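# Move flexible plastic panel from rack into metal frame

## Task

Remove the flexible plastic panel from its rack and install it in the metal frame so that each end sits fully inside the groove of its post, the bottom edge rests on the sill along its whole length, and the panel stays upright with nothing holding it.

## Robot and tools

Robot: two UR7e arms, left_arm and right_arm, each carrying a Robotiq 140 two-finger gripper and a wrist camera. The fingers can fold at a hinge. A part held near the fingertips (outer quarter of the pads) gets the force you asked for. A part held deeper toward the palm can be wrapped and pulled in: narrow parts may slip, wide ones may be squeezed harder than asked. Fingertips pushed into a surface fold easily, so a move can pass through with little sign of contact and spoil the next grip.

Frames: the scene frame has its origin at table height midway between the nominal bases, +z up, +x out over the table, and left_arm on the +y side. Calibrated bases: left_arm at (-0.059, +0.450, +0.027) m, quat_wxyz (+1.000, 0, 0, +0.030); right_arm at (+0.051, -0.519, +0.027) m, quat_wxyz (+1.000, 0, 0, -0.011). Each arm reports its hand pose, velocities and wrist-camera pose in its own base frame. Fixed cameras and the table use the scene frame. end_effector_position is the point between the closed pads. The fingers point along gripper +z and open along gripper y. Reported hand poses can be off by a few cm.

The row: every motion command is a row of 18 numbers, each in [-1, 1]. The first 9 are for left_arm and the last 9 for right_arm, always both, even if one arm stays still. Each block of 9 is six joint offsets, then gripper position, force_limit and speed. Joint order: shoulder pan, wrist 2, wrist 1, shoulder lift, wrist 3, elbow. Joint numbers are offsets, not poses. They count from the Joint targets line as it stood when the action or move began, not from the previous row. 1.0 equals 2.222 rad. Stated joint ranges are ±6.283 rad, except the elbow at ±3.142. An action that pushes a joint more than 0.010 rad beyond its range is refused. The gripper numbers are absolute commands. position: +1 is fully open (140 mm), about -0.8 is pads touching, -1 closes until blocked. force_limit: -1 is about 14 N, 0 about 40 N, +1 about 58 N. Faster closing grips harder. speed sets finger speed: -1 about 30 mm/s, 0 about 140, +1 about 250. Both force_limit and speed start at +1. To leave a gripper alone, resend its last three numbers; 0 counts as a real command.

Tools:
- execute_actions(actions, cameras): actions is a list of actions. Each action is a table of up to 15 rows, one per 1/30 s step, so it lasts 0.5 s. A short table repeats its last row. An empty list returns the state and all images.
- move(target, speed, blend, stop_force, zero, blocking, cameras): target is one row or a list of up to 15 rows. All joint offsets count from the same starting Joint targets. Joints move together, so the gripper path curves. speed is in rad/s for the joint with farthest to go, 0.01 to 3.14, default 0.5. blend is in rad and rounds the corners between listed targets; 0 stops at each. stop_force is in N, 3 to 120, and ends an arm's path when its wrist senses that much push; pair it with a low speed, and omit it when backing away from contact. zero (default true) re-zeroes the sensor before the move. blocking=false returns after about 0.5 s while the move continues; it cannot be combined with stop_force. Moves do not avoid obstacles.
- wait(seconds 0 to 10), stop(), zero_wrist_force(arm), zoom_image(camera, region [x0, y0, x1, y1] in pixels, no more than 504 per side), read_manual(section), finished_scene(scene).

Cameras: cam_head_left, cam_head_right, cam_high, cam_low, cam_left_wrist, cam_right_wrist, all 672x504. Pass ["all"] or a list of names; an unknown name invalidates the call.

Reading results: Joint positions, Joint velocities and Joint targets are listed per arm in the joint order above, in rad and rad/s. Your next offsets count from Joint targets. "Tool commands" shows the current gripper commands. object_status: 0 moving, 1 blocked while opening, 2 blocked while closing (a grip), 3 reached target or pads met. position_measured is in counts: 3 is open, 139 is about 60 mm, 230 is pads touching. To squeeze harder while holding, raise force_limit and change position slightly, for example from -1 to -0.98. The move: line reports the outcome: done, off_target, moving, held or fault, plus limits=held. "joint sent to its limit" and "joint command not followed" (the check that keeps the arms apart stepped in) flag clamped commands. Wrist force and torque are in gripper axes, zeroed at scene start.

Hazards: a torque on a joint above its limit (141 N m for the big joints, 26.3 for the wrists) or about 150 N of outside force stops that arm for 10 s. Stiff arms can fault even slightly past a firm contact. Motors heat up when holding loads or reaching far: MOTOR HOT appears at 70 °C and the brakes lock at 85 °C. Never let the arms collide or one gripper close on the other's fingers. Avoid slams, drops, releasing moving parts, hard twisting of the gripper, and letting anything fall or stay off the table. Call finished_scene only after the panel stands seated with the grippers clear.

Each tool is called by a JSON object that holds its "fn" and its "kwargs".

## Session

{"fn": "execute_actions", "kwargs": {"actions": []}}

Scene clock: 0.00 s.
left_arm: end_effector_position=(+0.3227, -0.0367, +0.1395) position_measured=3 object_status=3 end_effector_quat_wxyz=(-0.049, +0.909, -0.394, +0.124) | right_arm: end_effector_position=(+1.0232, +0.3931, +0.3299) position_measured=3 object_status=3 end_effector_quat_wxyz=(-0.281, +0.783, -0.059, +0.552)
Joint names: [shoulder pan, wrist 2, wrist 1, shoulder lift, wrist 3, elbow]
Joint positions: left_arm=[-0.721 -1.403 -1.938 -2.296 3.256 2.454] | right_arm=[0.187 -1.368 -3.062 -0.507 3.638 0.668]
Joint velocities: within noise
Joint torques (N m): no reading
Wrist force (N): no reading
Wrist torque (N m): no reading
Wrist force, peak (N): no reading
Joint targets: left_arm=[-0.721 -1.403 -1.938 -2.296 3.256 2.454] | right_arm=[0.187 -1.368 -3.062 -0.507 3.638 0.668]
Tool commands: left_gripper/position=+1.0 left_gripper/force_limit=+1.0 left_gripper/speed=+1.0 right_gripper/position=+1.0 right_gripper/force_limit=+1.0 right_gripper/speed=+1.0

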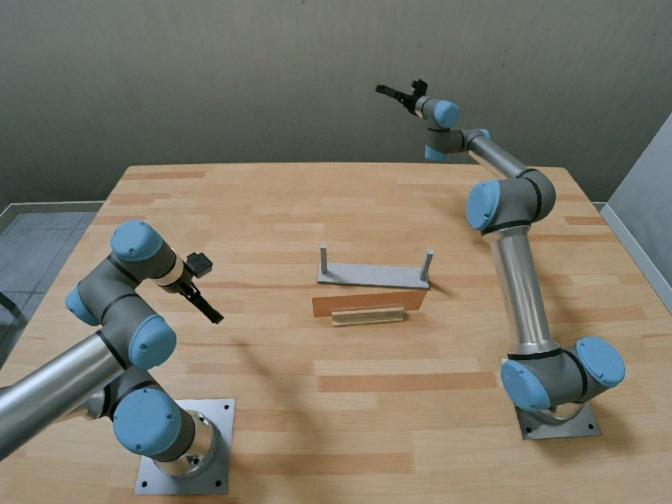

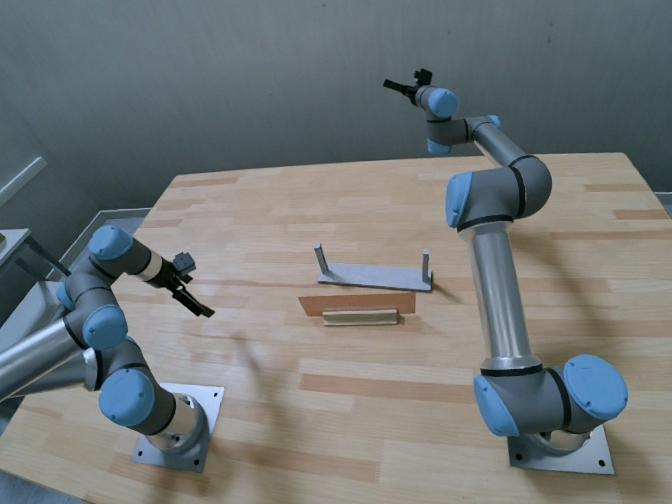

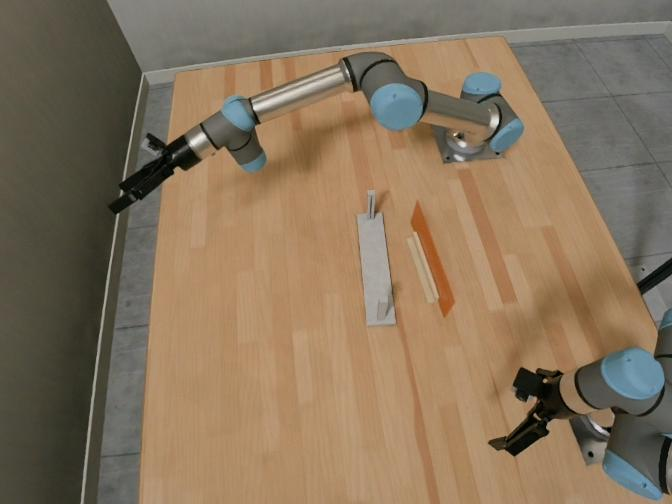

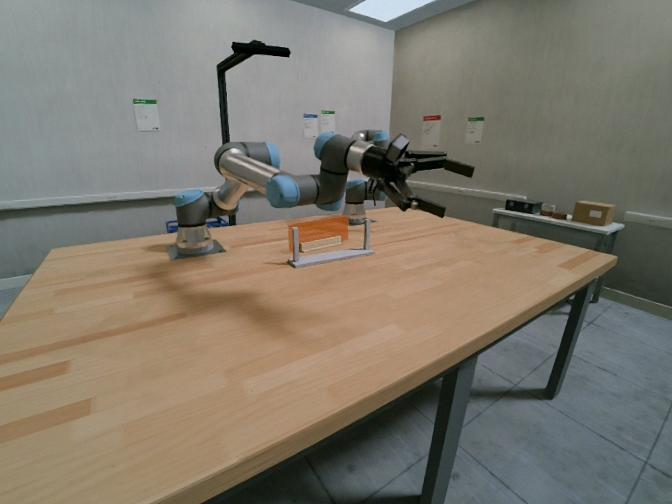

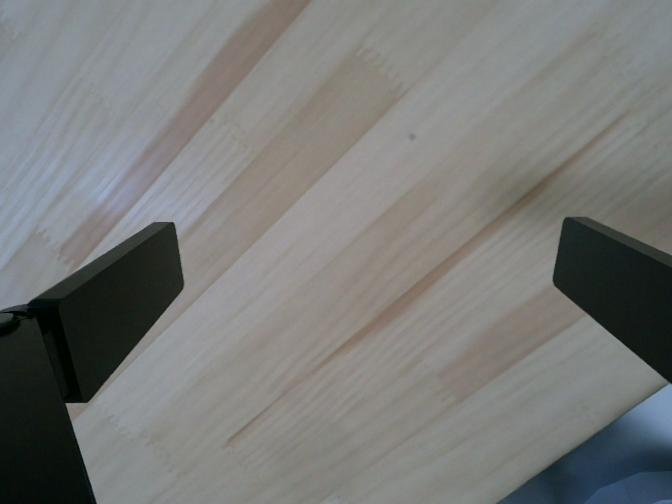

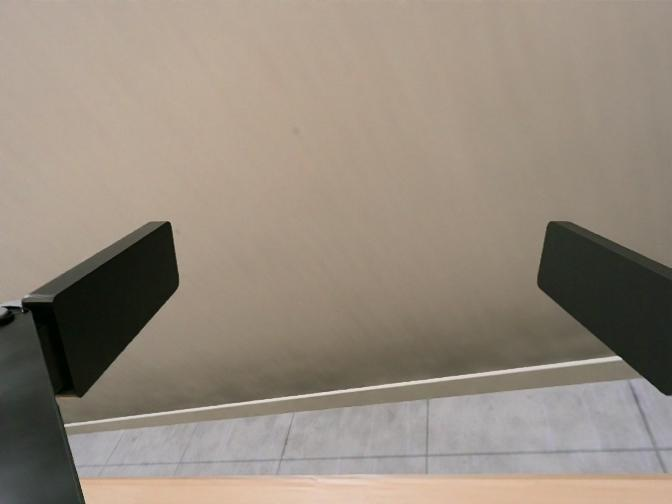

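{"fn": "move", "kwargs": {"target": [-0.0743, -0.0755, 0.1358, 0.3536, -0.9901, -0.3952, 1, 1, 1, 0.2158, -0.0913, 0.6437, -0.4298, 0.7651, 0.3847, 1, 1, 1], "speed": 1.2}}

{"fn": "move", "kwargs": {"target": [0, 0, 0, 0, -0.1545, 0, 1, 1, 1, 0, 0, 0, 0, 0, 0, 1, 1, 1], "speed": 0.8, "cameras": ["cam_left_wrist", "cam_right_wrist"]}}

{"fn": "zoom_image", "kwargs": {"camera": "cam_left_wrist", "region": [210, 80, 530, 320]}}

{"fn": "zoom_image", "kwargs": {"camera": "cam_right_wrist", "region": [160, 80, 480, 320]}}

Scene clock: 24.87 s.
left_arm: end_effector_position=(+0.4302, -0.3157, +0.2499) position_measured=3 object_status=3 end_effector_quat_wxyz=(+0.000, +0.825, +0.564, +0.000) | right_arm: end_effector_position=(+0.3400, +0.4370, +0.2499) position_measured=3 object_status=3 end_effector_quat_wxyz=(+0.000, +0.722, -0.692, +0.000)
Joint names: [shoulder pan, wrist 2, wrist 1, shoulder lift, wrist 3, elbow]
Joint positions: left_arm=[-0.886 -1.57 -1.637 -1.511 1.056 1.576] | right_arm=[0.666 -1.571 -1.632 -1.462 5.338 1.523]
Joint torques (N m): left_arm=[-7.27 -1.64 -1.46 -18.11 -1.48 -38.86] | right_arm=[12.66 -2.06 -1.63 -36.27 1.67 -13.47]
Wrist force (N): left_arm=[-1.0 0.8 -0.6] | right_arm=[3.2 -0.8 1.9]
Wrist torque (N m): left_arm=[0.22 0.12 0.03] | right_arm=[0.07 -0.72 -0.37]
Wrist force, peak (N): left_arm=[-1.5 1.7 -0.7] | right_arm=[3.9 0.1 2.2]
Joint targets: left_arm=[-0.886 -1.570 -1.637 -1.510 1.056 1.576] | right_arm=[0.666 -1.571 -1.631 -1.462 5.338 1.523]
move: done

Scene clock: 26.10 s.
left_arm: end_effector_position=(+0.4303, -0.3158, +0.2499) position_measured=3 object_status=3 end_effector_quat_wxyz=(+0.000, +0.717, +0.697, +0.000) | right_arm: end_effector_position=(+0.3399, +0.4370, +0.2499) position_measured=3 object_status=3 end_effector_quat_wxyz=(+0.000, +0.721, -0.692, +0.000)
Joint names: [shoulder pan, wrist 2, wrist 1, shoulder lift, wrist 3, elbow]
Joint positions: left_arm=[-0.886 -1.57 -1.637 -1.51 0.713 1.576] | right_arm=[0.666 -1.571 -1.631 -1.462 5.338 1.523]
Joint torques (N m): left_arm=[-6.51 -1.73 -1.45 -18.86 -1.73 -38.3] | right_arm=[12.72 -2.07 -1.56 -36.1 2.04 -12.69]
Wrist force (N): left_arm=[-0.5 0.7 -0.7] | right_arm=[3.5 -1.0 1.9]
Wrist torque (N m): left_arm=[0.20 0.03 0.04] | right_arm=[0.04 -0.79 -0.37]
Wrist force, peak (N): left_arm=[-0.8 1.0 -0.7] | right_arm=[3.6 -0.7 1.9]
Joint targets: left_arm=[-0.886 -1.570 -1.637 -1.510 0.713 1.576] | right_arm=[0.666 -1.571 -1.631 -1.462 5.338 1.523]
move: done
Images, in order (width x height): cam_left_wrist 672x504, cam_right_wrist 672x504.

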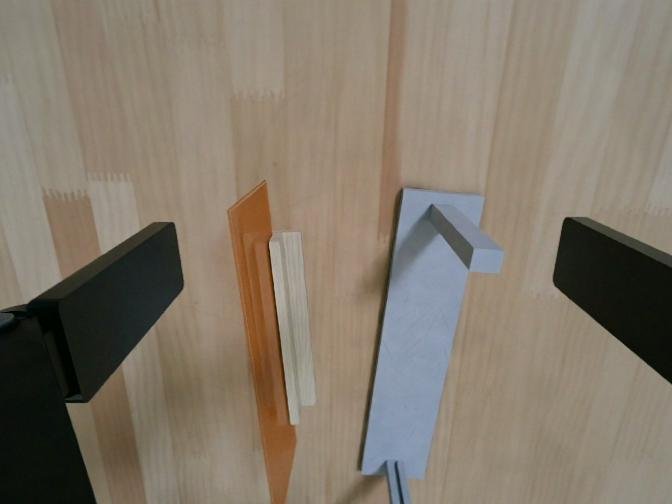

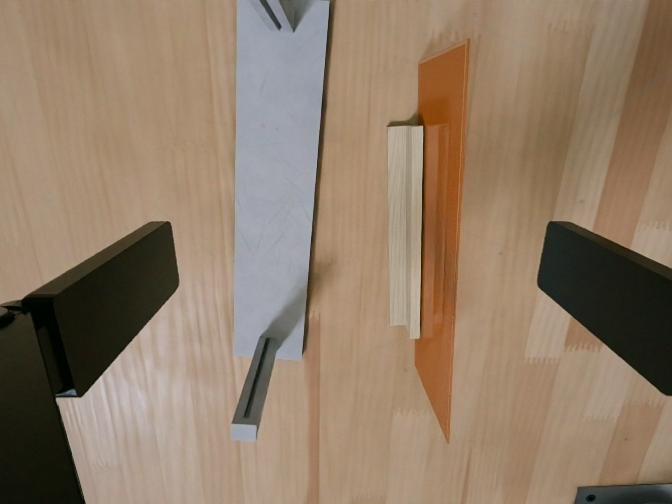

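Scaled by 1.575 from the camera's 672x504 image, which has a finer 960x720 frame.

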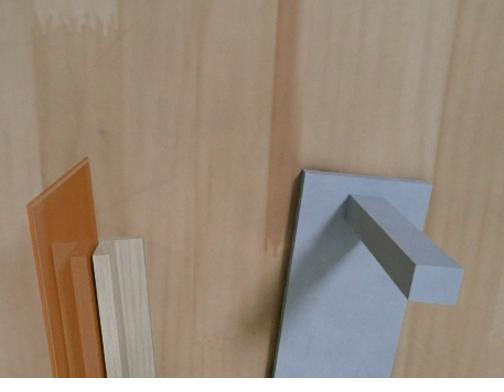

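Scaled by 1.575 from the camera's 672x504 image, which has a finer 960x720 frame.

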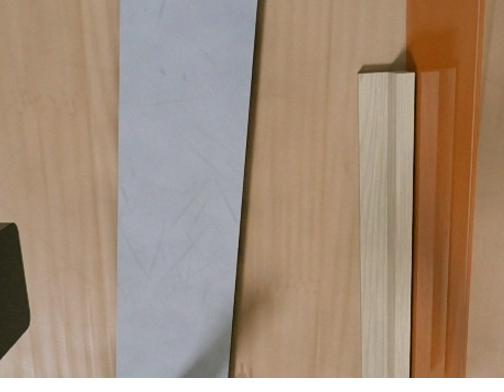

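{"fn": "zoom_image", "kwargs": {"camera": "cam_right_wrist", "region": [390, 10, 510, 100]}}

{"fn": "zoom_image", "kwargs": {"camera": "cam_right_wrist", "region": [370, 350, 490, 460]}}

{"fn": "zoom_image", "kwargs": {"camera": "cam_right_wrist", "region": [210, 330, 330, 450]}}

{"fn": "zoom_image", "kwargs": {"camera": "cam_right_wrist", "region": [220, 0, 350, 60]}}

{"fn": "zoom_image", "kwargs": {"camera": "cam_left_wrist", "region": [340, 420, 460, 504]}}

{"fn": "zoom_image", "kwargs": {"camera": "cam_left_wrist", "region": [390, 180, 520, 290]}}

{"fn": "zoom_image", "kwargs": {"camera": "cam_left_wrist", "region": [210, 380, 330, 504]}}

Scaled by 4.200 from the camera's 672x504 image, which has a finer 960x720 frame.

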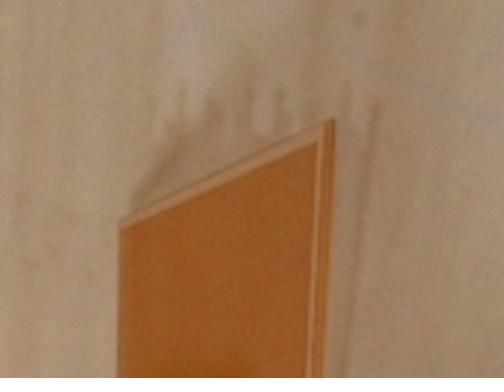

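Scaled by 4.200 from the camera's 672x504 image, which has a finer 960x720 frame.

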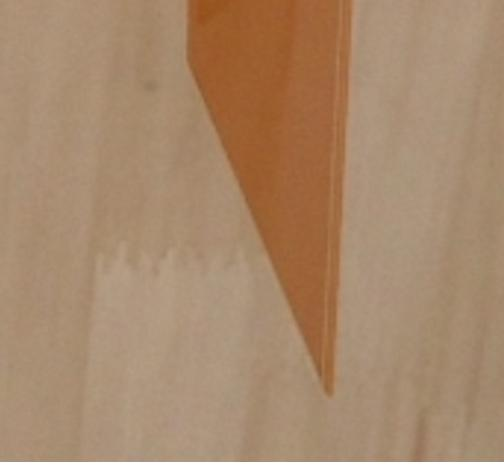

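Scaled by 4.200 from the camera's 672x504 image, which has a finer 960x720 frame.

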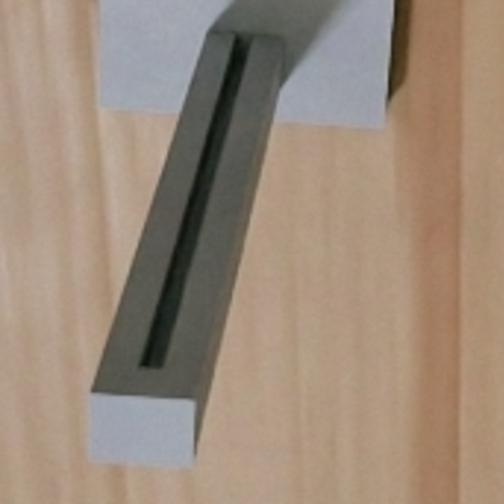

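Scaled by 3.877 from the camera's 672x504 image, which has a finer 960x720 frame.

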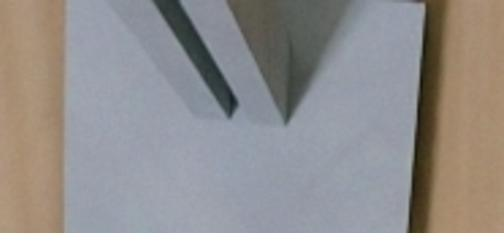

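Scaled by 4.200 from the camera's 672x504 image, which has a finer 960x720 frame.

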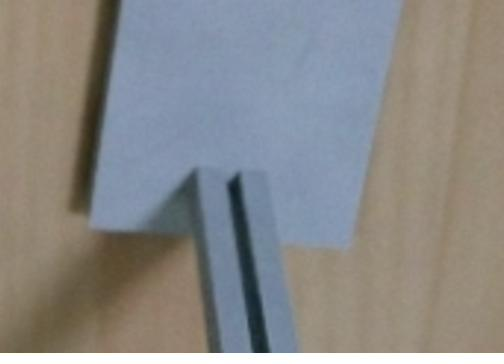

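Scaled by 3.877 from the camera's 672x504 image, which has a finer 960x720 frame.

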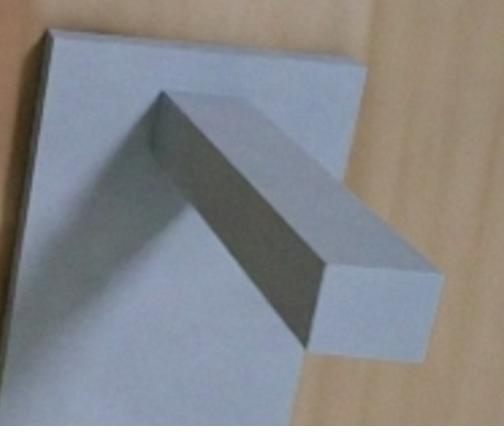

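Scaled by 4.065 from the camera's 672x504 image, which has a finer 960x720 frame.

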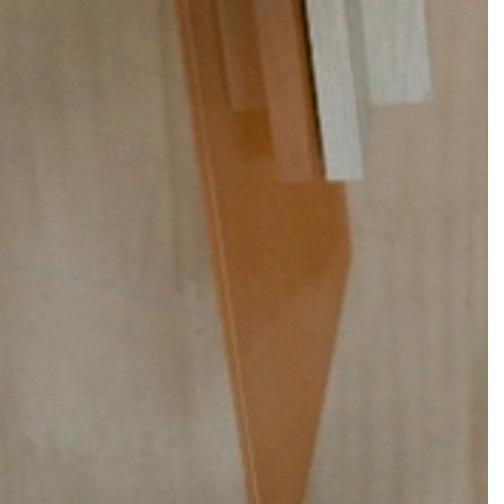

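{"fn": "move", "kwargs": {"target": [[-0.0965, -0.0004, -0.1054, -0.0087, -0.1218, 0.1142, -0.4, 0, 0, 0.0069, 0, -0.1050, -0.0785, -0.0226, 0.1832, -0.4, 0, 0], [-0.0965, -0.0004, -0.1585, 0.0086, -0.1218, 0.1500, -0.4, 0, 0, 0.0069, 0, -0.1601, -0.0609, -0.0226, 0.2206, -0.4, 0, 0]], "speed": [0.6, 0.15], "blend": 0.01, "cameras": ["cam_left_wrist", "cam_right_wrist", "cam_low"]}}

{"fn": "zoom_image", "kwargs": {"camera": "cam_low", "region": [265, 175, 385, 275]}}

{"fn": "zoom_image", "kwargs": {"camera": "cam_left_wrist", "region": [260, 80, 480, 320]}}

{"fn": "zoom_image", "kwargs": {"camera": "cam_right_wrist", "region": [250, 80, 470, 320]}}

Scene clock: 75.63 s.
left_arm: end_effector_position=(+0.3417, -0.3780, +0.1160) position_measured=179 object_status=3 end_effector_quat_wxyz=(+0.000, +0.697, +0.717, +0.000) | right_arm: end_effector_position=(+0.2634, +0.3855, +0.1180) position_measured=179 object_status=3 end_effector_quat_wxyz=(+0.000, +0.744, -0.668, +0.000)
Joint names: [shoulder pan, wrist 2, wrist 1, shoulder lift, wrist 3, elbow]
Joint positions: left_arm=[-1.1 -1.571 -1.988 -1.492 0.442 1.909] | right_arm=[0.682 -1.571 -1.987 -1.597 5.288 2.013]
Joint torques (N m): left_arm=[-7.58 -1.75 -3.94 -18.28 -1.36 -9.99] | right_arm=[12.5 -1.83 -4.79 -15.84 -2.07 -11.27]
Wrist force (N): left_arm=[-0.3 0.9 -0.5] | right_arm=[3.4 -0.6 1.8]
Wrist torque (N m): left_arm=[0.23 0.03 0.06] | right_arm=[0.13 -0.75 -0.25]
Wrist force, peak (N): left_arm=[0.1 1.6 -1.5] | right_arm=[3.8 -0.3 2.3]
Joint targets: left_arm=[-1.100 -1.571 -1.989 -1.491 0.442 1.909] | right_arm=[0.682 -1.571 -1.987 -1.597 5.288 2.013]
move: done
Images, in order (width x height): cam_low 672x504, cam_left_wrist 672x504, cam_right_wrist 672x504.

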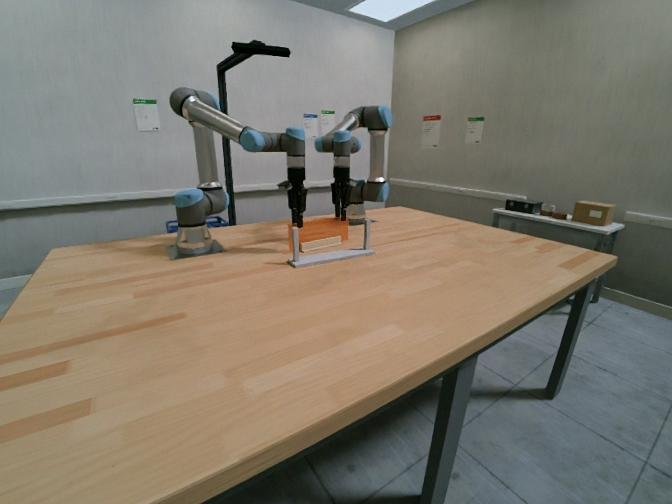

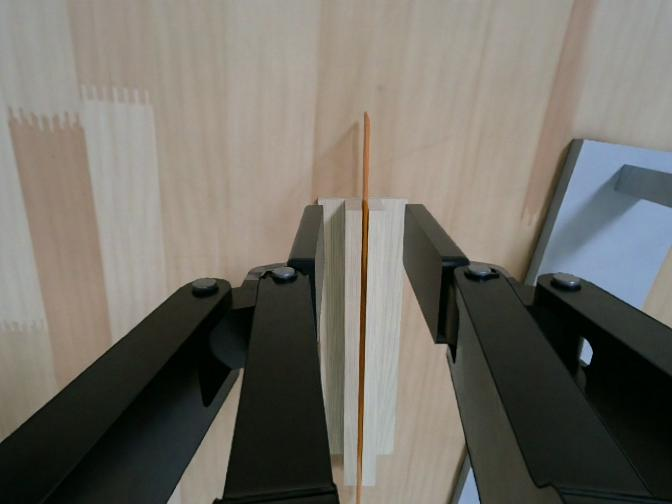

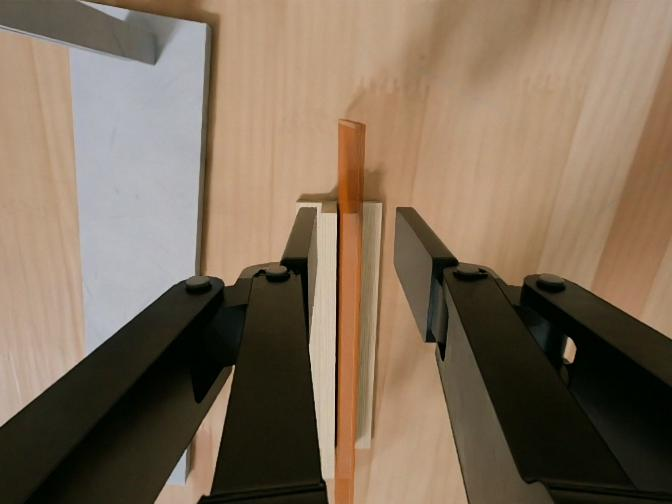

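Scaled by 4.200 from the camera's 672x504 image, which has a finer 960x720 frame.

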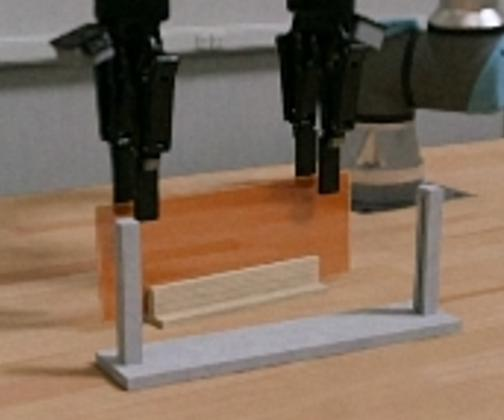

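Scaled by 2.100 from the camera's 672x504 image, which has a finer 960x720 frame.

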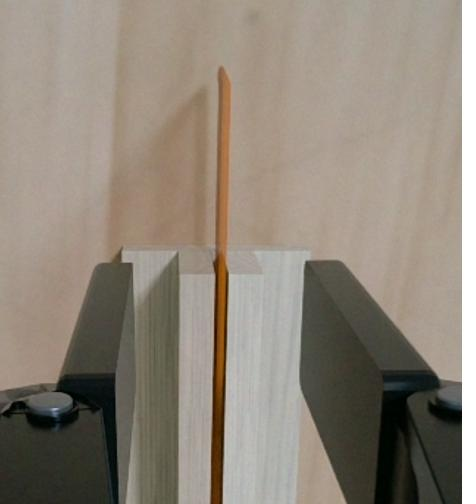

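Scaled by 2.100 from the camera's 672x504 image, which has a finer 960x720 frame.

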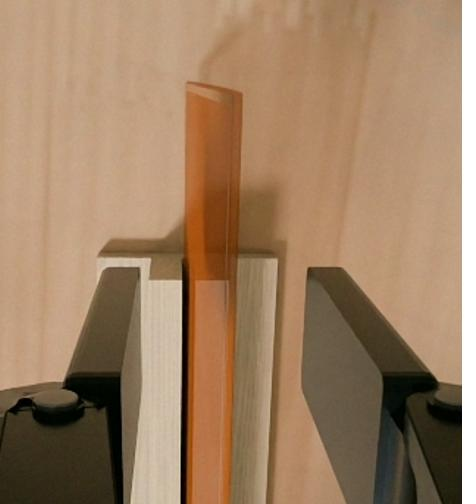

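{"fn": "move", "kwargs": {"target": [[0,0,0,0,0,0,-0.4,0,0,0.0007,0,0,-0.0014,0.0007,0.00135,-0.4,0,0],[0,0,0,0,0,0,-1,0,-1,0.0007,0,0,-0.0014,0.0007,0.00135,-1,0,-1]], "speed": 0.1}}

Scene clock: 103.17 s.
left_arm: end_effector_position=(+0.3417, -0.3780, +0.1158) position_measured=230 object_status=0 end_effector_quat_wxyz=(+0.000, +0.697, +0.717, +0.000) | right_arm: end_effector_position=(+0.2618, +0.3851, +0.1179) position_measured=230 object_status=0 end_effector_quat_wxyz=(+0.000, +0.744, -0.668, +0.000)
Joint names: [shoulder pan, wrist 2, wrist 1, shoulder lift, wrist 3, elbow]
Joint positions: left_arm=[-1.1 -1.571 -1.989 -1.491 0.442 1.909] | right_arm=[0.683 -1.571 -1.987 -1.6 5.289 2.016]
Joint torques (N m): left_arm=[-6.94 -1.47 -3.28 -17.58 -1.27 -10.63] | right_arm=[12.73 -1.02 -4.33 -26.5 1.81 -10.12]
Wrist force (N): left_arm=[0.2 0.7 -1.9] | right_arm=[3.9 -1.1 0.0]
Wrist torque (N m): left_arm=[0.19 0.02 0.09] | right_arm=[0.12 -0.76 -0.36]
Wrist force, peak (N): left_arm=[0.3 0.7 -1.9] | right_arm=[3.4 -1.2 2.0]
Joint targets: left_arm=[-1.100 -1.571 -1.989 -1.491 0.442 1.909] | right_arm=[0.683 -1.571 -1.987 -1.600 5.289 2.016]
move: done

{"fn": "move", "kwargs": {"target": [0,0,0.06013,-0.01931,0,-0.04073,-1,0,-1,0,0,0.0626,-0.01944,0,-0.04307,-1,0,-1], "speed": 0.15, "cameras": ["cam_left_wrist","cam_right_wrist","cam_low"]}}

Scene clock: 108.57 s.
left_arm: end_effector_position=(+0.3416, -0.3778, +0.1658) position_measured=230 object_status=3 end_effector_quat_wxyz=(+0.000, +0.697, +0.717, +0.000) | right_arm: end_effector_position=(+0.2619, +0.3852, +0.1680) position_measured=230 object_status=3 end_effector_quat_wxyz=(+0.000, +0.744, -0.668, +0.000)
Joint names: [shoulder pan, wrist 2, wrist 1, shoulder lift, wrist 3, elbow]
Joint positions: left_arm=[-1.1 -1.571 -1.856 -1.534 0.442 1.819] | right_arm=[0.683 -1.571 -1.848 -1.643 5.289 1.921]
Joint torques (N m): left_arm=[-2.63 -0.26 -1.36 -40.87 -1.17 -36.06] | right_arm=[11.79 -0.43 -1.47 -27.3 0.66 -37.53]
Wrist force (N): left_arm=[-1.2 0.8 0.1] | right_arm=[2.9 -0.7 2.3]
Wrist torque (N m): left_arm=[0.26 0.06 0.10] | right_arm=[0.15 -0.77 -0.38]
Wrist force, peak (N): left_arm=[4.8 0.7 0.4] | right_arm=[7.6 -0.8 2.6]
Joint targets: left_arm=[-1.100 -1.571 -1.855 -1.534 0.442 1.819] | right_arm=[0.683 -1.571 -1.848 -1.644 5.289 1.920]
move: done
Images, in order (width x height): cam_low 672x504, cam_left_wrist 672x504, cam_right_wrist 672x504.

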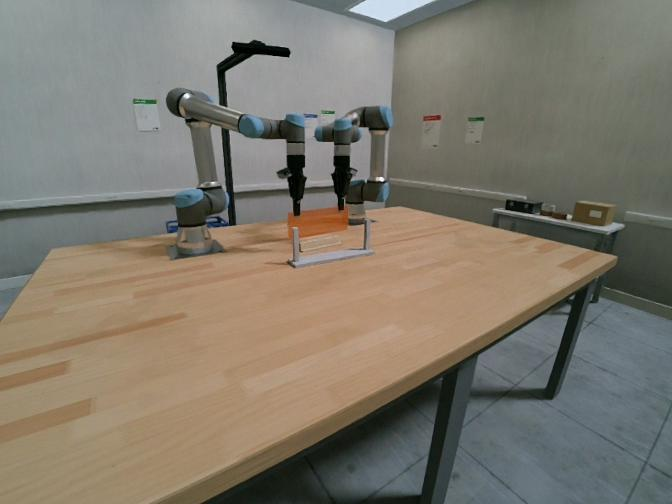

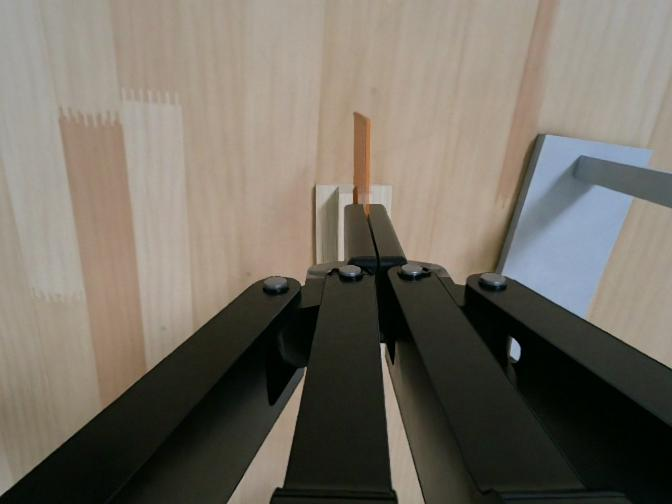

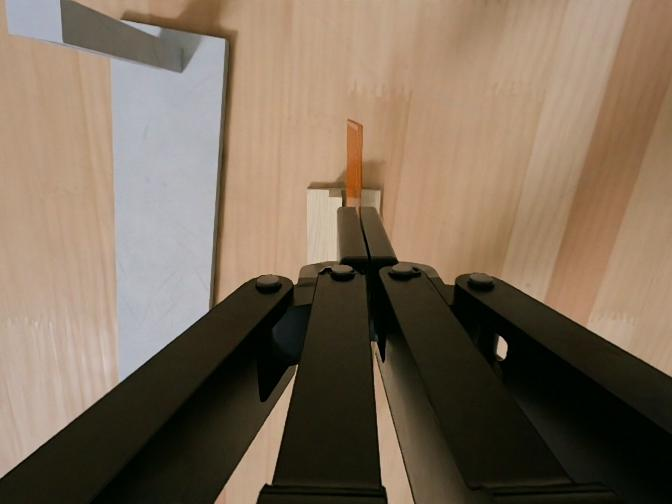

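{"fn": "move", "kwargs": {"target": [[0.03732,0,0.00667,0.05928,0.25149,-0.06631,-1,0,-1,-0.03276,0,-0.00113,0.02151,-0.1784,-0.01984,-1,0,-1],[0.06832,0,0.02227,0.11918,0.38384,-0.14181,-1,0,-1,-0.06218,0,-0.00108,0.04573,-0.24112,-0.04411,-1,0,-1]], "speed": 0.3, "blend": 0.03, "cameras": ["cam_left_wrist","cam_right_wrist","cam_low"]}}

Scene clock: 134.67 s.
left_arm: end_effector_position=(+0.4623, -0.4159, +0.1662) position_measured=230 object_status=3 end_effector_quat_wxyz=(+0.000, +0.901, +0.434, +0.000) | right_arm: end_effector_position=(+0.3486, +0.3674, +0.1676) position_measured=230 object_status=3 end_effector_quat_wxyz=(+0.000, +0.861, -0.508, +0.000)
Joint names: [shoulder pan, wrist 2, wrist 1, shoulder lift, wrist 3, elbow]
Joint positions: left_arm=[-0.948 -1.571 -1.806 -1.27 1.294 1.504] | right_arm=[0.545 -1.571 -1.85 -1.542 4.754 1.822]
Joint torques (N m): left_arm=[11.37 -0.97 -1.4 -29.01 1.44 -38.16] | right_arm=[-11.11 1.53 -2.17 -18.65 -2.24 -37]
Wrist force (N): left_arm=[-1.7 0.3 1.2] | right_arm=[2.7 -1.2 2.0]
Wrist torque (N m): left_arm=[0.11 0.30 -0.34] | right_arm=[0.08 -0.61 0.11]
Wrist force, peak (N): left_arm=[12.1 -0.3 0.1] | right_arm=[13.6 0.8 1.4]
Joint targets: left_arm=[-0.948 -1.571 -1.806 -1.269 1.295 1.504] | right_arm=[0.545 -1.571 -1.850 -1.542 4.754 1.822]
move: done
Images, in order (width x height): cam_low 672x504, cam_left_wrist 672x504, cam_right_wrist 672x504.

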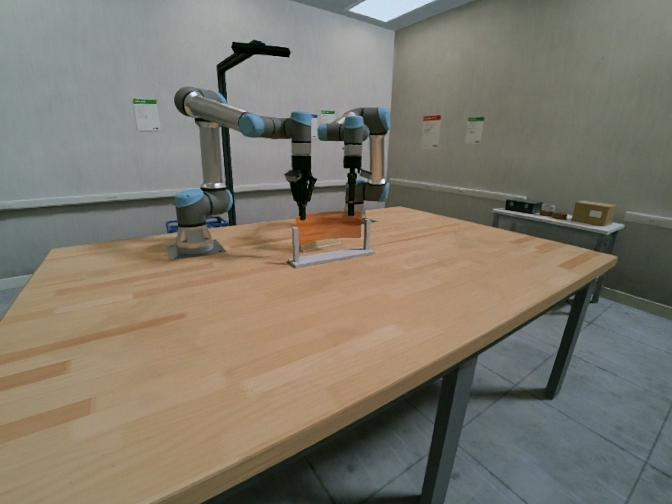

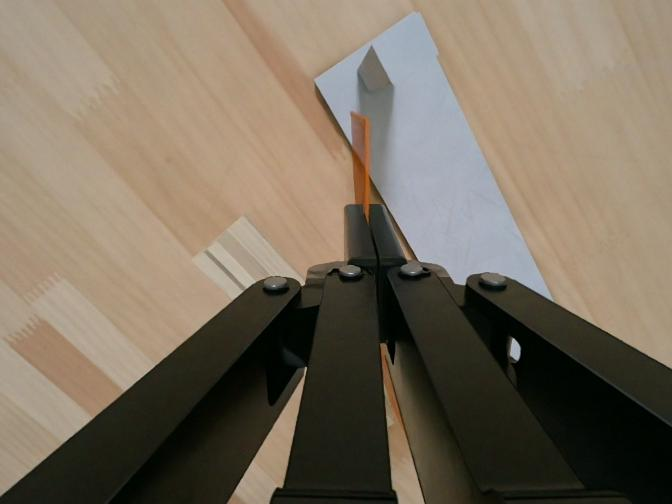

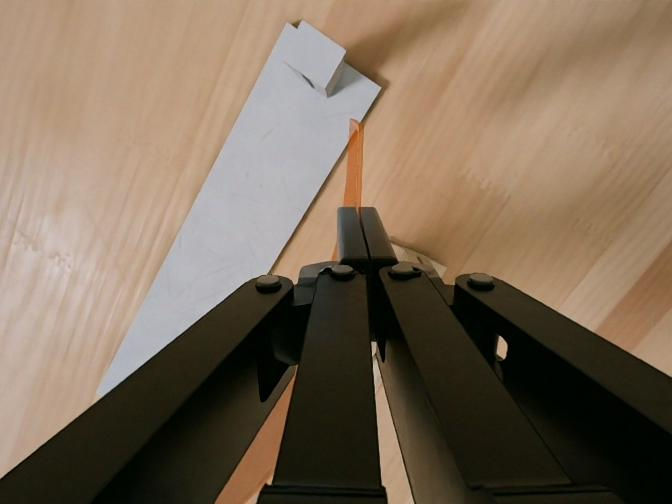

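Zoom to measure.

{"fn": "zoom_image", "kwargs": {"camera": "cam_left_wrist", "region": [310, 10, 450, 130]}}

{"fn": "zoom_image", "kwargs": {"camera": "cam_right_wrist", "region": [270, 10, 410, 130]}}

Scaled by 3.600 from the camera's 672x504 image, which has a finer 960x720 frame.

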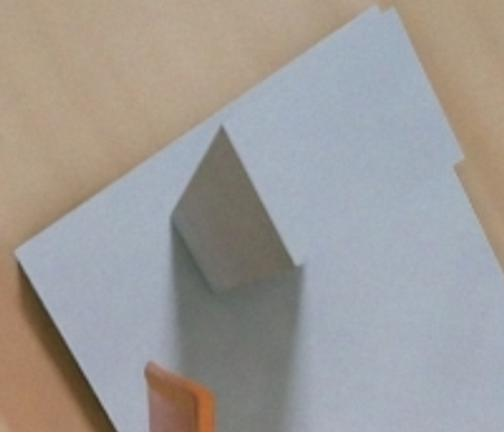

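Scaled by 3.600 from the camera's 672x504 image, which has a finer 960x720 frame.

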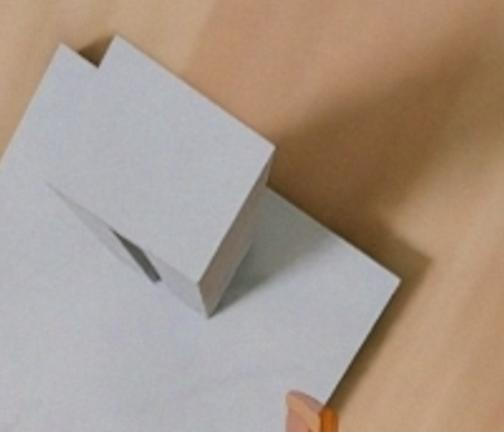

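{"fn": "move", "kwargs": {"target": [0.00366,0,-0.04046,0.01718,0.00366,0.02328,-1,0,-1,-0.00345,0,-0.04627,0.01882,-0.00345,0.02745,-1,0,-1], "speed": 0.15}}

{"fn": "move", "kwargs": {"target": [0,0,-0.01405,0.00459,0,0.00945,-1,0,-1,0,0,-0.01569,0.00565,0,0.01004,-1,0,-1], "speed": 0.03, "stop_force": 4, "cameras": ["cam_left_wrist","cam_right_wrist"]}}

Scene clock: 160.60 s.
left_arm: end_effector_position=(+0.4690, -0.4168, +0.1274) position_measured=230 object_status=3 end_effector_quat_wxyz=(+0.000, +0.901, +0.434, +0.000) | right_arm: end_effector_position=(+0.3554, +0.3671, +0.1287) position_measured=230 object_status=3 end_effector_quat_wxyz=(+0.000, +0.861, -0.508, +0.000)
Joint names: [shoulder pan, wrist 2, wrist 1, shoulder lift, wrist 3, elbow]
Joint positions: left_arm=[-0.94 -1.571 -1.895 -1.231 1.303 1.555] | right_arm=[0.538 -1.571 -1.953 -1.5 4.746 1.883]
Joint torques (N m): left_arm=[10.87 0.62 -4.07 -30.97 1.49 -11.71] | right_arm=[-10.33 -1.99 -4.63 -19.56 -2.33 -11.82]
Wrist force (N): left_arm=[-1.9 0.5 1.4] | right_arm=[2.8 -1.5 2.0]
Wrist torque (N m): left_arm=[0.12 0.31 -0.34] | right_arm=[0.05 -0.67 0.10]
Wrist force, peak (N): left_arm=[-2.0 0.6 1.5] | right_arm=[3.7 -1.1 2.1]
Joint targets: left_arm=[-0.940 -1.571 -1.896 -1.231 1.303 1.555] | right_arm=[0.538 -1.571 -1.953 -1.500 4.746 1.883]
move: done

Scene clock: 162.60 s.
left_arm: end_effector_position=(+0.4691, -0.4168, +0.1197) position_measured=230 object_status=3 end_effector_quat_wxyz=(+0.000, +0.901, +0.434, +0.000) | right_arm: end_effector_position=(+0.3555, +0.3671, +0.1218) position_measured=230 object_status=3 end_effector_quat_wxyz=(+0.000, +0.861, -0.508, +0.000)
Joint names: [shoulder pan, wrist 2, wrist 1, shoulder lift, wrist 3, elbow]
Joint positions: left_arm=[-0.94 -1.571 -1.914 -1.225 1.303 1.568] | right_arm=[0.538 -1.571 -1.972 -1.494 4.746 1.895]
Joint torques (N m): left_arm=[10.3 0.64 -1.28 -53.72 1.47 -34.85] | right_arm=[-10.02 -1.98 -1.23 -32.52 -2.31 -36.14]
Wrist force (N): left_arm=[-1.4 0.3 -3.4] | right_arm=[2.5 -1.3 -1.0]
Wrist torque (N m): left_arm=[0.16 0.30 -0.34] | right_arm=[0.06 -0.63 0.10]
Wrist force, peak (N): left_arm=[-1.8 0.4 -6.6] | right_arm=[2.5 -1.4 -4.6]
Joint targets: left_arm=[-0.940 -1.571 -1.914 -1.225 1.303 1.568] | right_arm=[0.538 -1.571 -1.972 -1.494 4.746 1.895]
move: contact (left_arm, right_arm); left_arm: the wrist 1 is farthest, 0.014 rad from its target; right_arm: the wrist 1 is farthest, 0.016 rad from its target
Images, in order (width x height): cam_left_wrist 672x504, cam_right_wrist 672x504.

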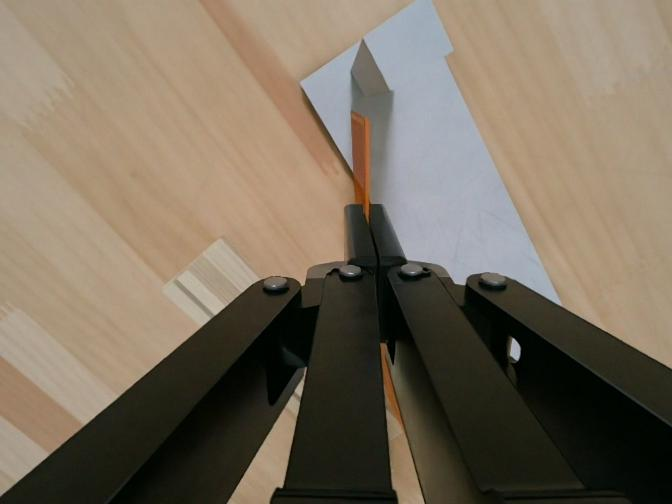

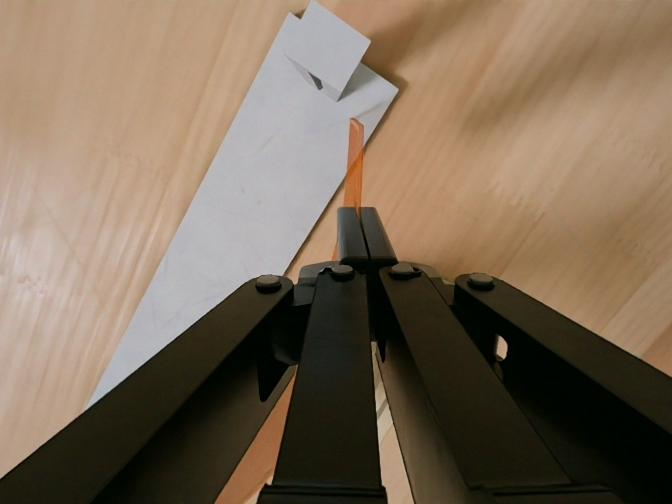

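{"fn": "move", "kwargs": {"target": [[0,0,0.00209,-0.00071,0,-0.00129,-1,0,-1,0,0,0.00159,-0.00054,0,-0.00096,-1,0,-1],[0.01141,0,0.00971,0.01797,0.01145,-0.02759,-1,0,-1,-0.01069,0,0.0033,0.0152,-0.01069,-0.01841,-1,0,-1]], "speed": 0.06, "stop_force": 10, "cameras": ["cam_left_wrist","cam_right_wrist"]}}

{"fn": "zoom_image", "kwargs": {"camera": "cam_left_wrist", "region": [310, 10, 450, 130]}}

{"fn": "zoom_image", "kwargs": {"camera": "cam_right_wrist", "region": [290, 20, 430, 140]}}

Scene clock: 175.57 s.
left_arm: end_effector_position=(+0.4908, -0.4195, +0.1216) position_measured=230 object_status=3 end_effector_quat_wxyz=(+0.000, +0.901, +0.434, +0.000) | right_arm: end_effector_position=(+0.3774, +0.3661, +0.1230) position_measured=230 object_status=3 end_effector_quat_wxyz=(+0.000, +0.861, -0.508, +0.000)
Joint names: [shoulder pan, wrist 2, wrist 1, shoulder lift, wrist 3, elbow]
Joint positions: left_arm=[-0.915 -1.571 -1.892 -1.185 1.328 1.506] | right_arm=[0.514 -1.571 -1.964 -1.46 4.722 1.854]
Joint torques (N m): left_arm=[10.64 0.69 -1.6 -33.66 1.5 -37.51] | right_arm=[-10.58 -1.91 -1.49 -21.97 -2.33 -37.15]
Wrist force (N): left_arm=[-1.9 0.8 1.2] | right_arm=[3.0 -1.6 2.2]
Wrist torque (N m): left_arm=[0.21 0.30 -0.33] | right_arm=[0.02 -0.67 0.10]
Wrist force, peak (N): left_arm=[-1.5 0.2 -3.5] | right_arm=[3.3 -1.4 2.1]
Joint targets: left_arm=[-0.915 -1.571 -1.892 -1.185 1.328 1.506] | right_arm=[0.514 -1.571 -1.964 -1.460 4.722 1.854]
move: done
Images, in order (width x height): cam_left_wrist 672x504, cam_right_wrist 672x504.

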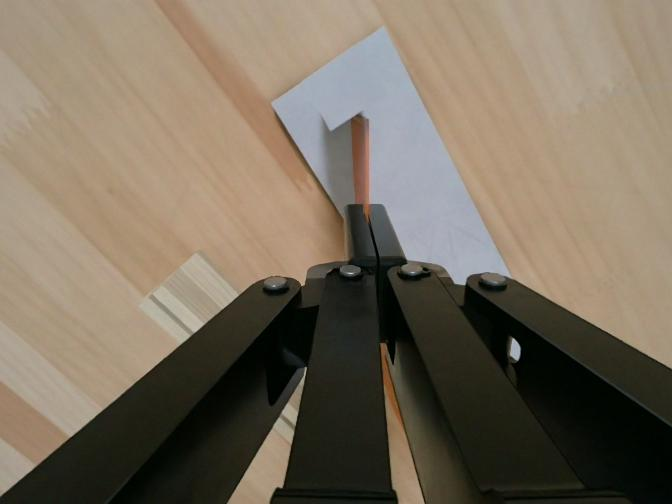

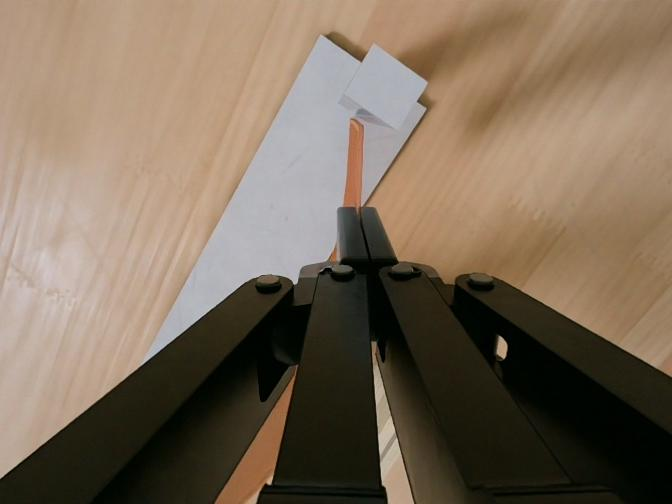

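Scaled by 3.600 from the camera's 672x504 image, which has a finer 960x720 frame.

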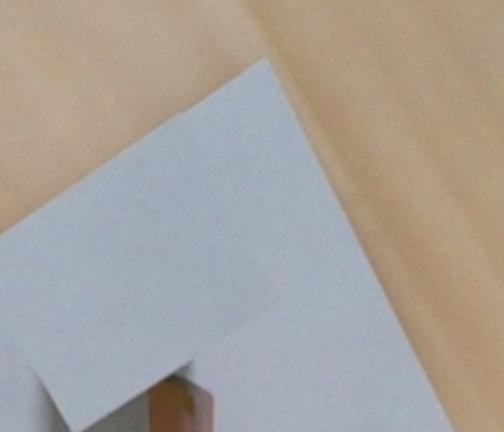

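Scaled by 3.600 from the camera's 672x504 image, which has a finer 960x720 frame.

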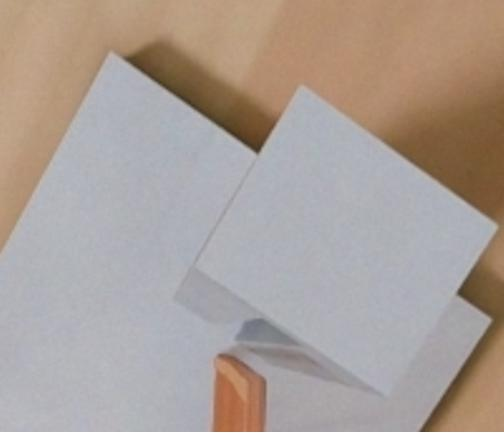

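{"fn": "zoom_image", "kwargs": {"camera": "cam_left_wrist", "region": [310, 90, 400, 150]}}

Scaled by 5.600 from the camera's 672x504 image, which has a finer 960x720 frame.

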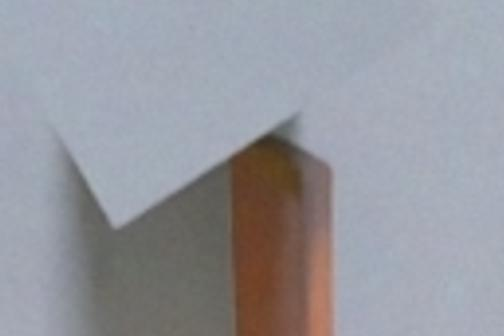

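{"fn": "move", "kwargs": {"target": [[-0.0005,0,-0.0005,-0.001,-0.0006,0.0015,-1,0,-1,0,0,0,0,0,0,-1,0,-1],[0.00357,0,0.00157,0.00381,-0.06394,-0.00538,-1,0,-1,-0.00435,0,0.0003,0.00371,0.06315,-0.00422,-1,0,-1],[0.008,0,0.00379,0.00882,-0.12702,-0.01261,-1,0,-1,-0.00899,0,0.00088,0.00746,0.12602,-0.00852,-1,0,-1],[0.01178,0,0.00614,0.01397,-0.19075,-0.02011,-1,0,-1,-0.01278,0,0.00152,0.01158,0.18973,-0.01328,-1,0,-1],[0.01399,0,0.00782,0.0176,-0.23354,-0.02542,-1,0,-1,-0.01491,0,0.00201,0.01464,0.23261,-0.01683,-1,0,-1]], "speed": 0.2, "blend": [0, 0.02, 0.02, 0.02, 0], "stop_force": 15, "cameras": ["cam_left_wrist","cam_right_wrist","cam_low"]}}

{"fn": "zoom_image", "kwargs": {"camera": "cam_left_wrist", "region": [290, 60, 430, 180]}}

{"fn": "zoom_image", "kwargs": {"camera": "cam_right_wrist", "region": [290, 60, 430, 180]}}

{"fn": "zoom_image", "kwargs": {"camera": "cam_low", "region": [270, 190, 390, 280]}}

Scene clock: 216.83 s.
left_arm: end_effector_position=(+0.5146, -0.4174, +0.1215) position_measured=230 object_status=3 end_effector_quat_wxyz=(+0.000, +0.749, +0.663, +0.000) | right_arm: end_effector_position=(+0.4023, +0.3601, +0.1230) position_measured=230 object_status=3 end_effector_quat_wxyz=(+0.000, +0.691, -0.723, +0.000)
Joint names: [shoulder pan, wrist 2, wrist 1, shoulder lift, wrist 3, elbow]
Joint positions: left_arm=[-0.884 -1.571 -1.875 -1.146 0.809 1.45] | right_arm=[0.481 -1.571 -1.96 -1.427 5.239 1.817]
Joint torques (N m): left_arm=[8.56 0.53 -2.22 -35.25 -1.51 -38.34] | right_arm=[-9.53 2.79 -2.14 -24.12 1.97 -38.99]
Wrist force (N): left_arm=[3.2 0.4 1.5] | right_arm=[6.8 -1.0 2.1]
Wrist torque (N m): left_arm=[0.13 0.11 0.08] | right_arm=[0.07 -0.71 -0.36]
Wrist force, peak (N): left_arm=[5.5 -0.2 1.2] | right_arm=[8.7 -0.2 2.2]
Joint targets: left_arm=[-0.884 -1.571 -1.875 -1.146 0.809 1.450] | right_arm=[0.481 -1.571 -1.960 -1.427 5.239 1.817]
move: done
Images, in order (width x height): cam_low 672x504, cam_left_wrist 672x504, cam_right_wrist 672x504.

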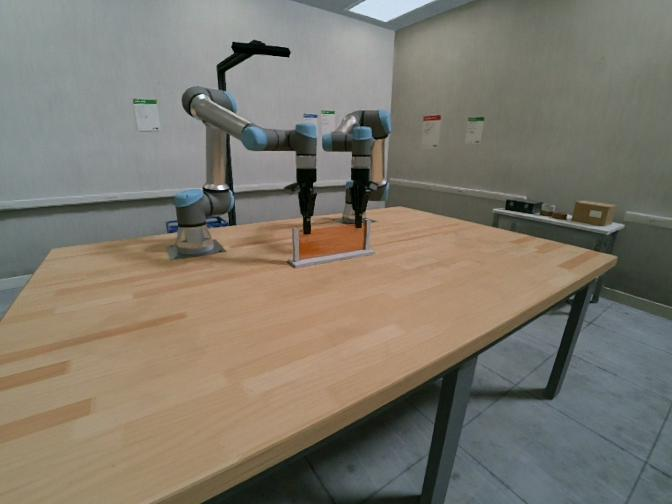

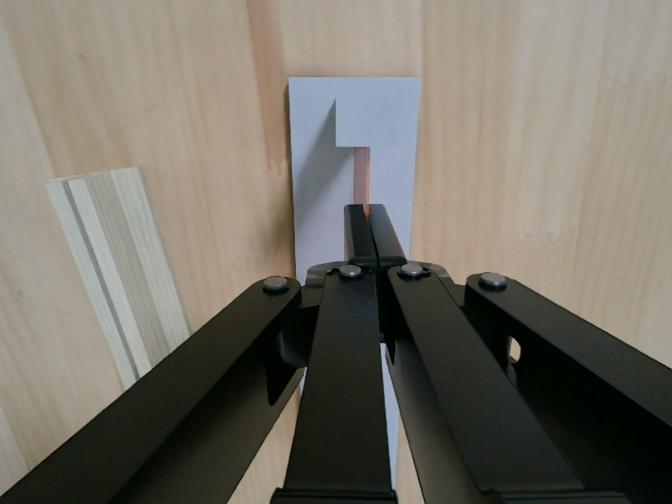

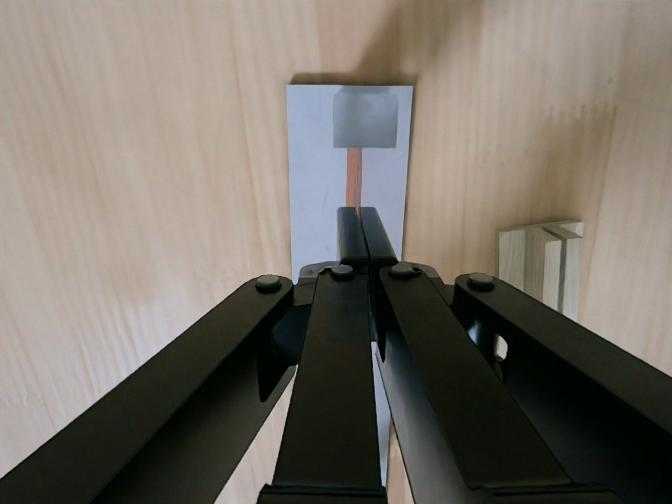

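Scaled by 3.600 from the camera's 672x504 image, which has a finer 960x720 frame.

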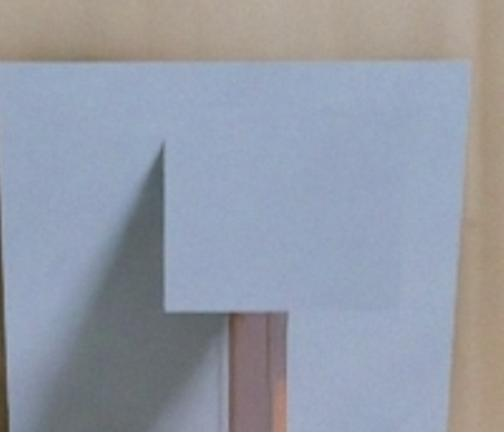

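Scaled by 3.600 from the camera's 672x504 image, which has a finer 960x720 frame.

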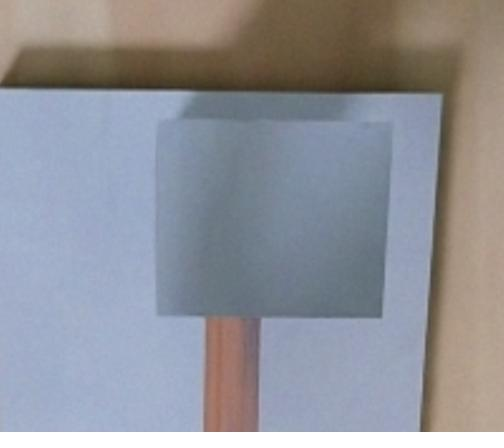

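Scaled by 4.200 from the camera's 672x504 image, which has a finer 960x720 frame.

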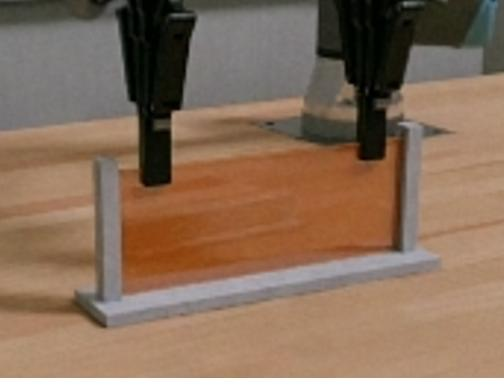

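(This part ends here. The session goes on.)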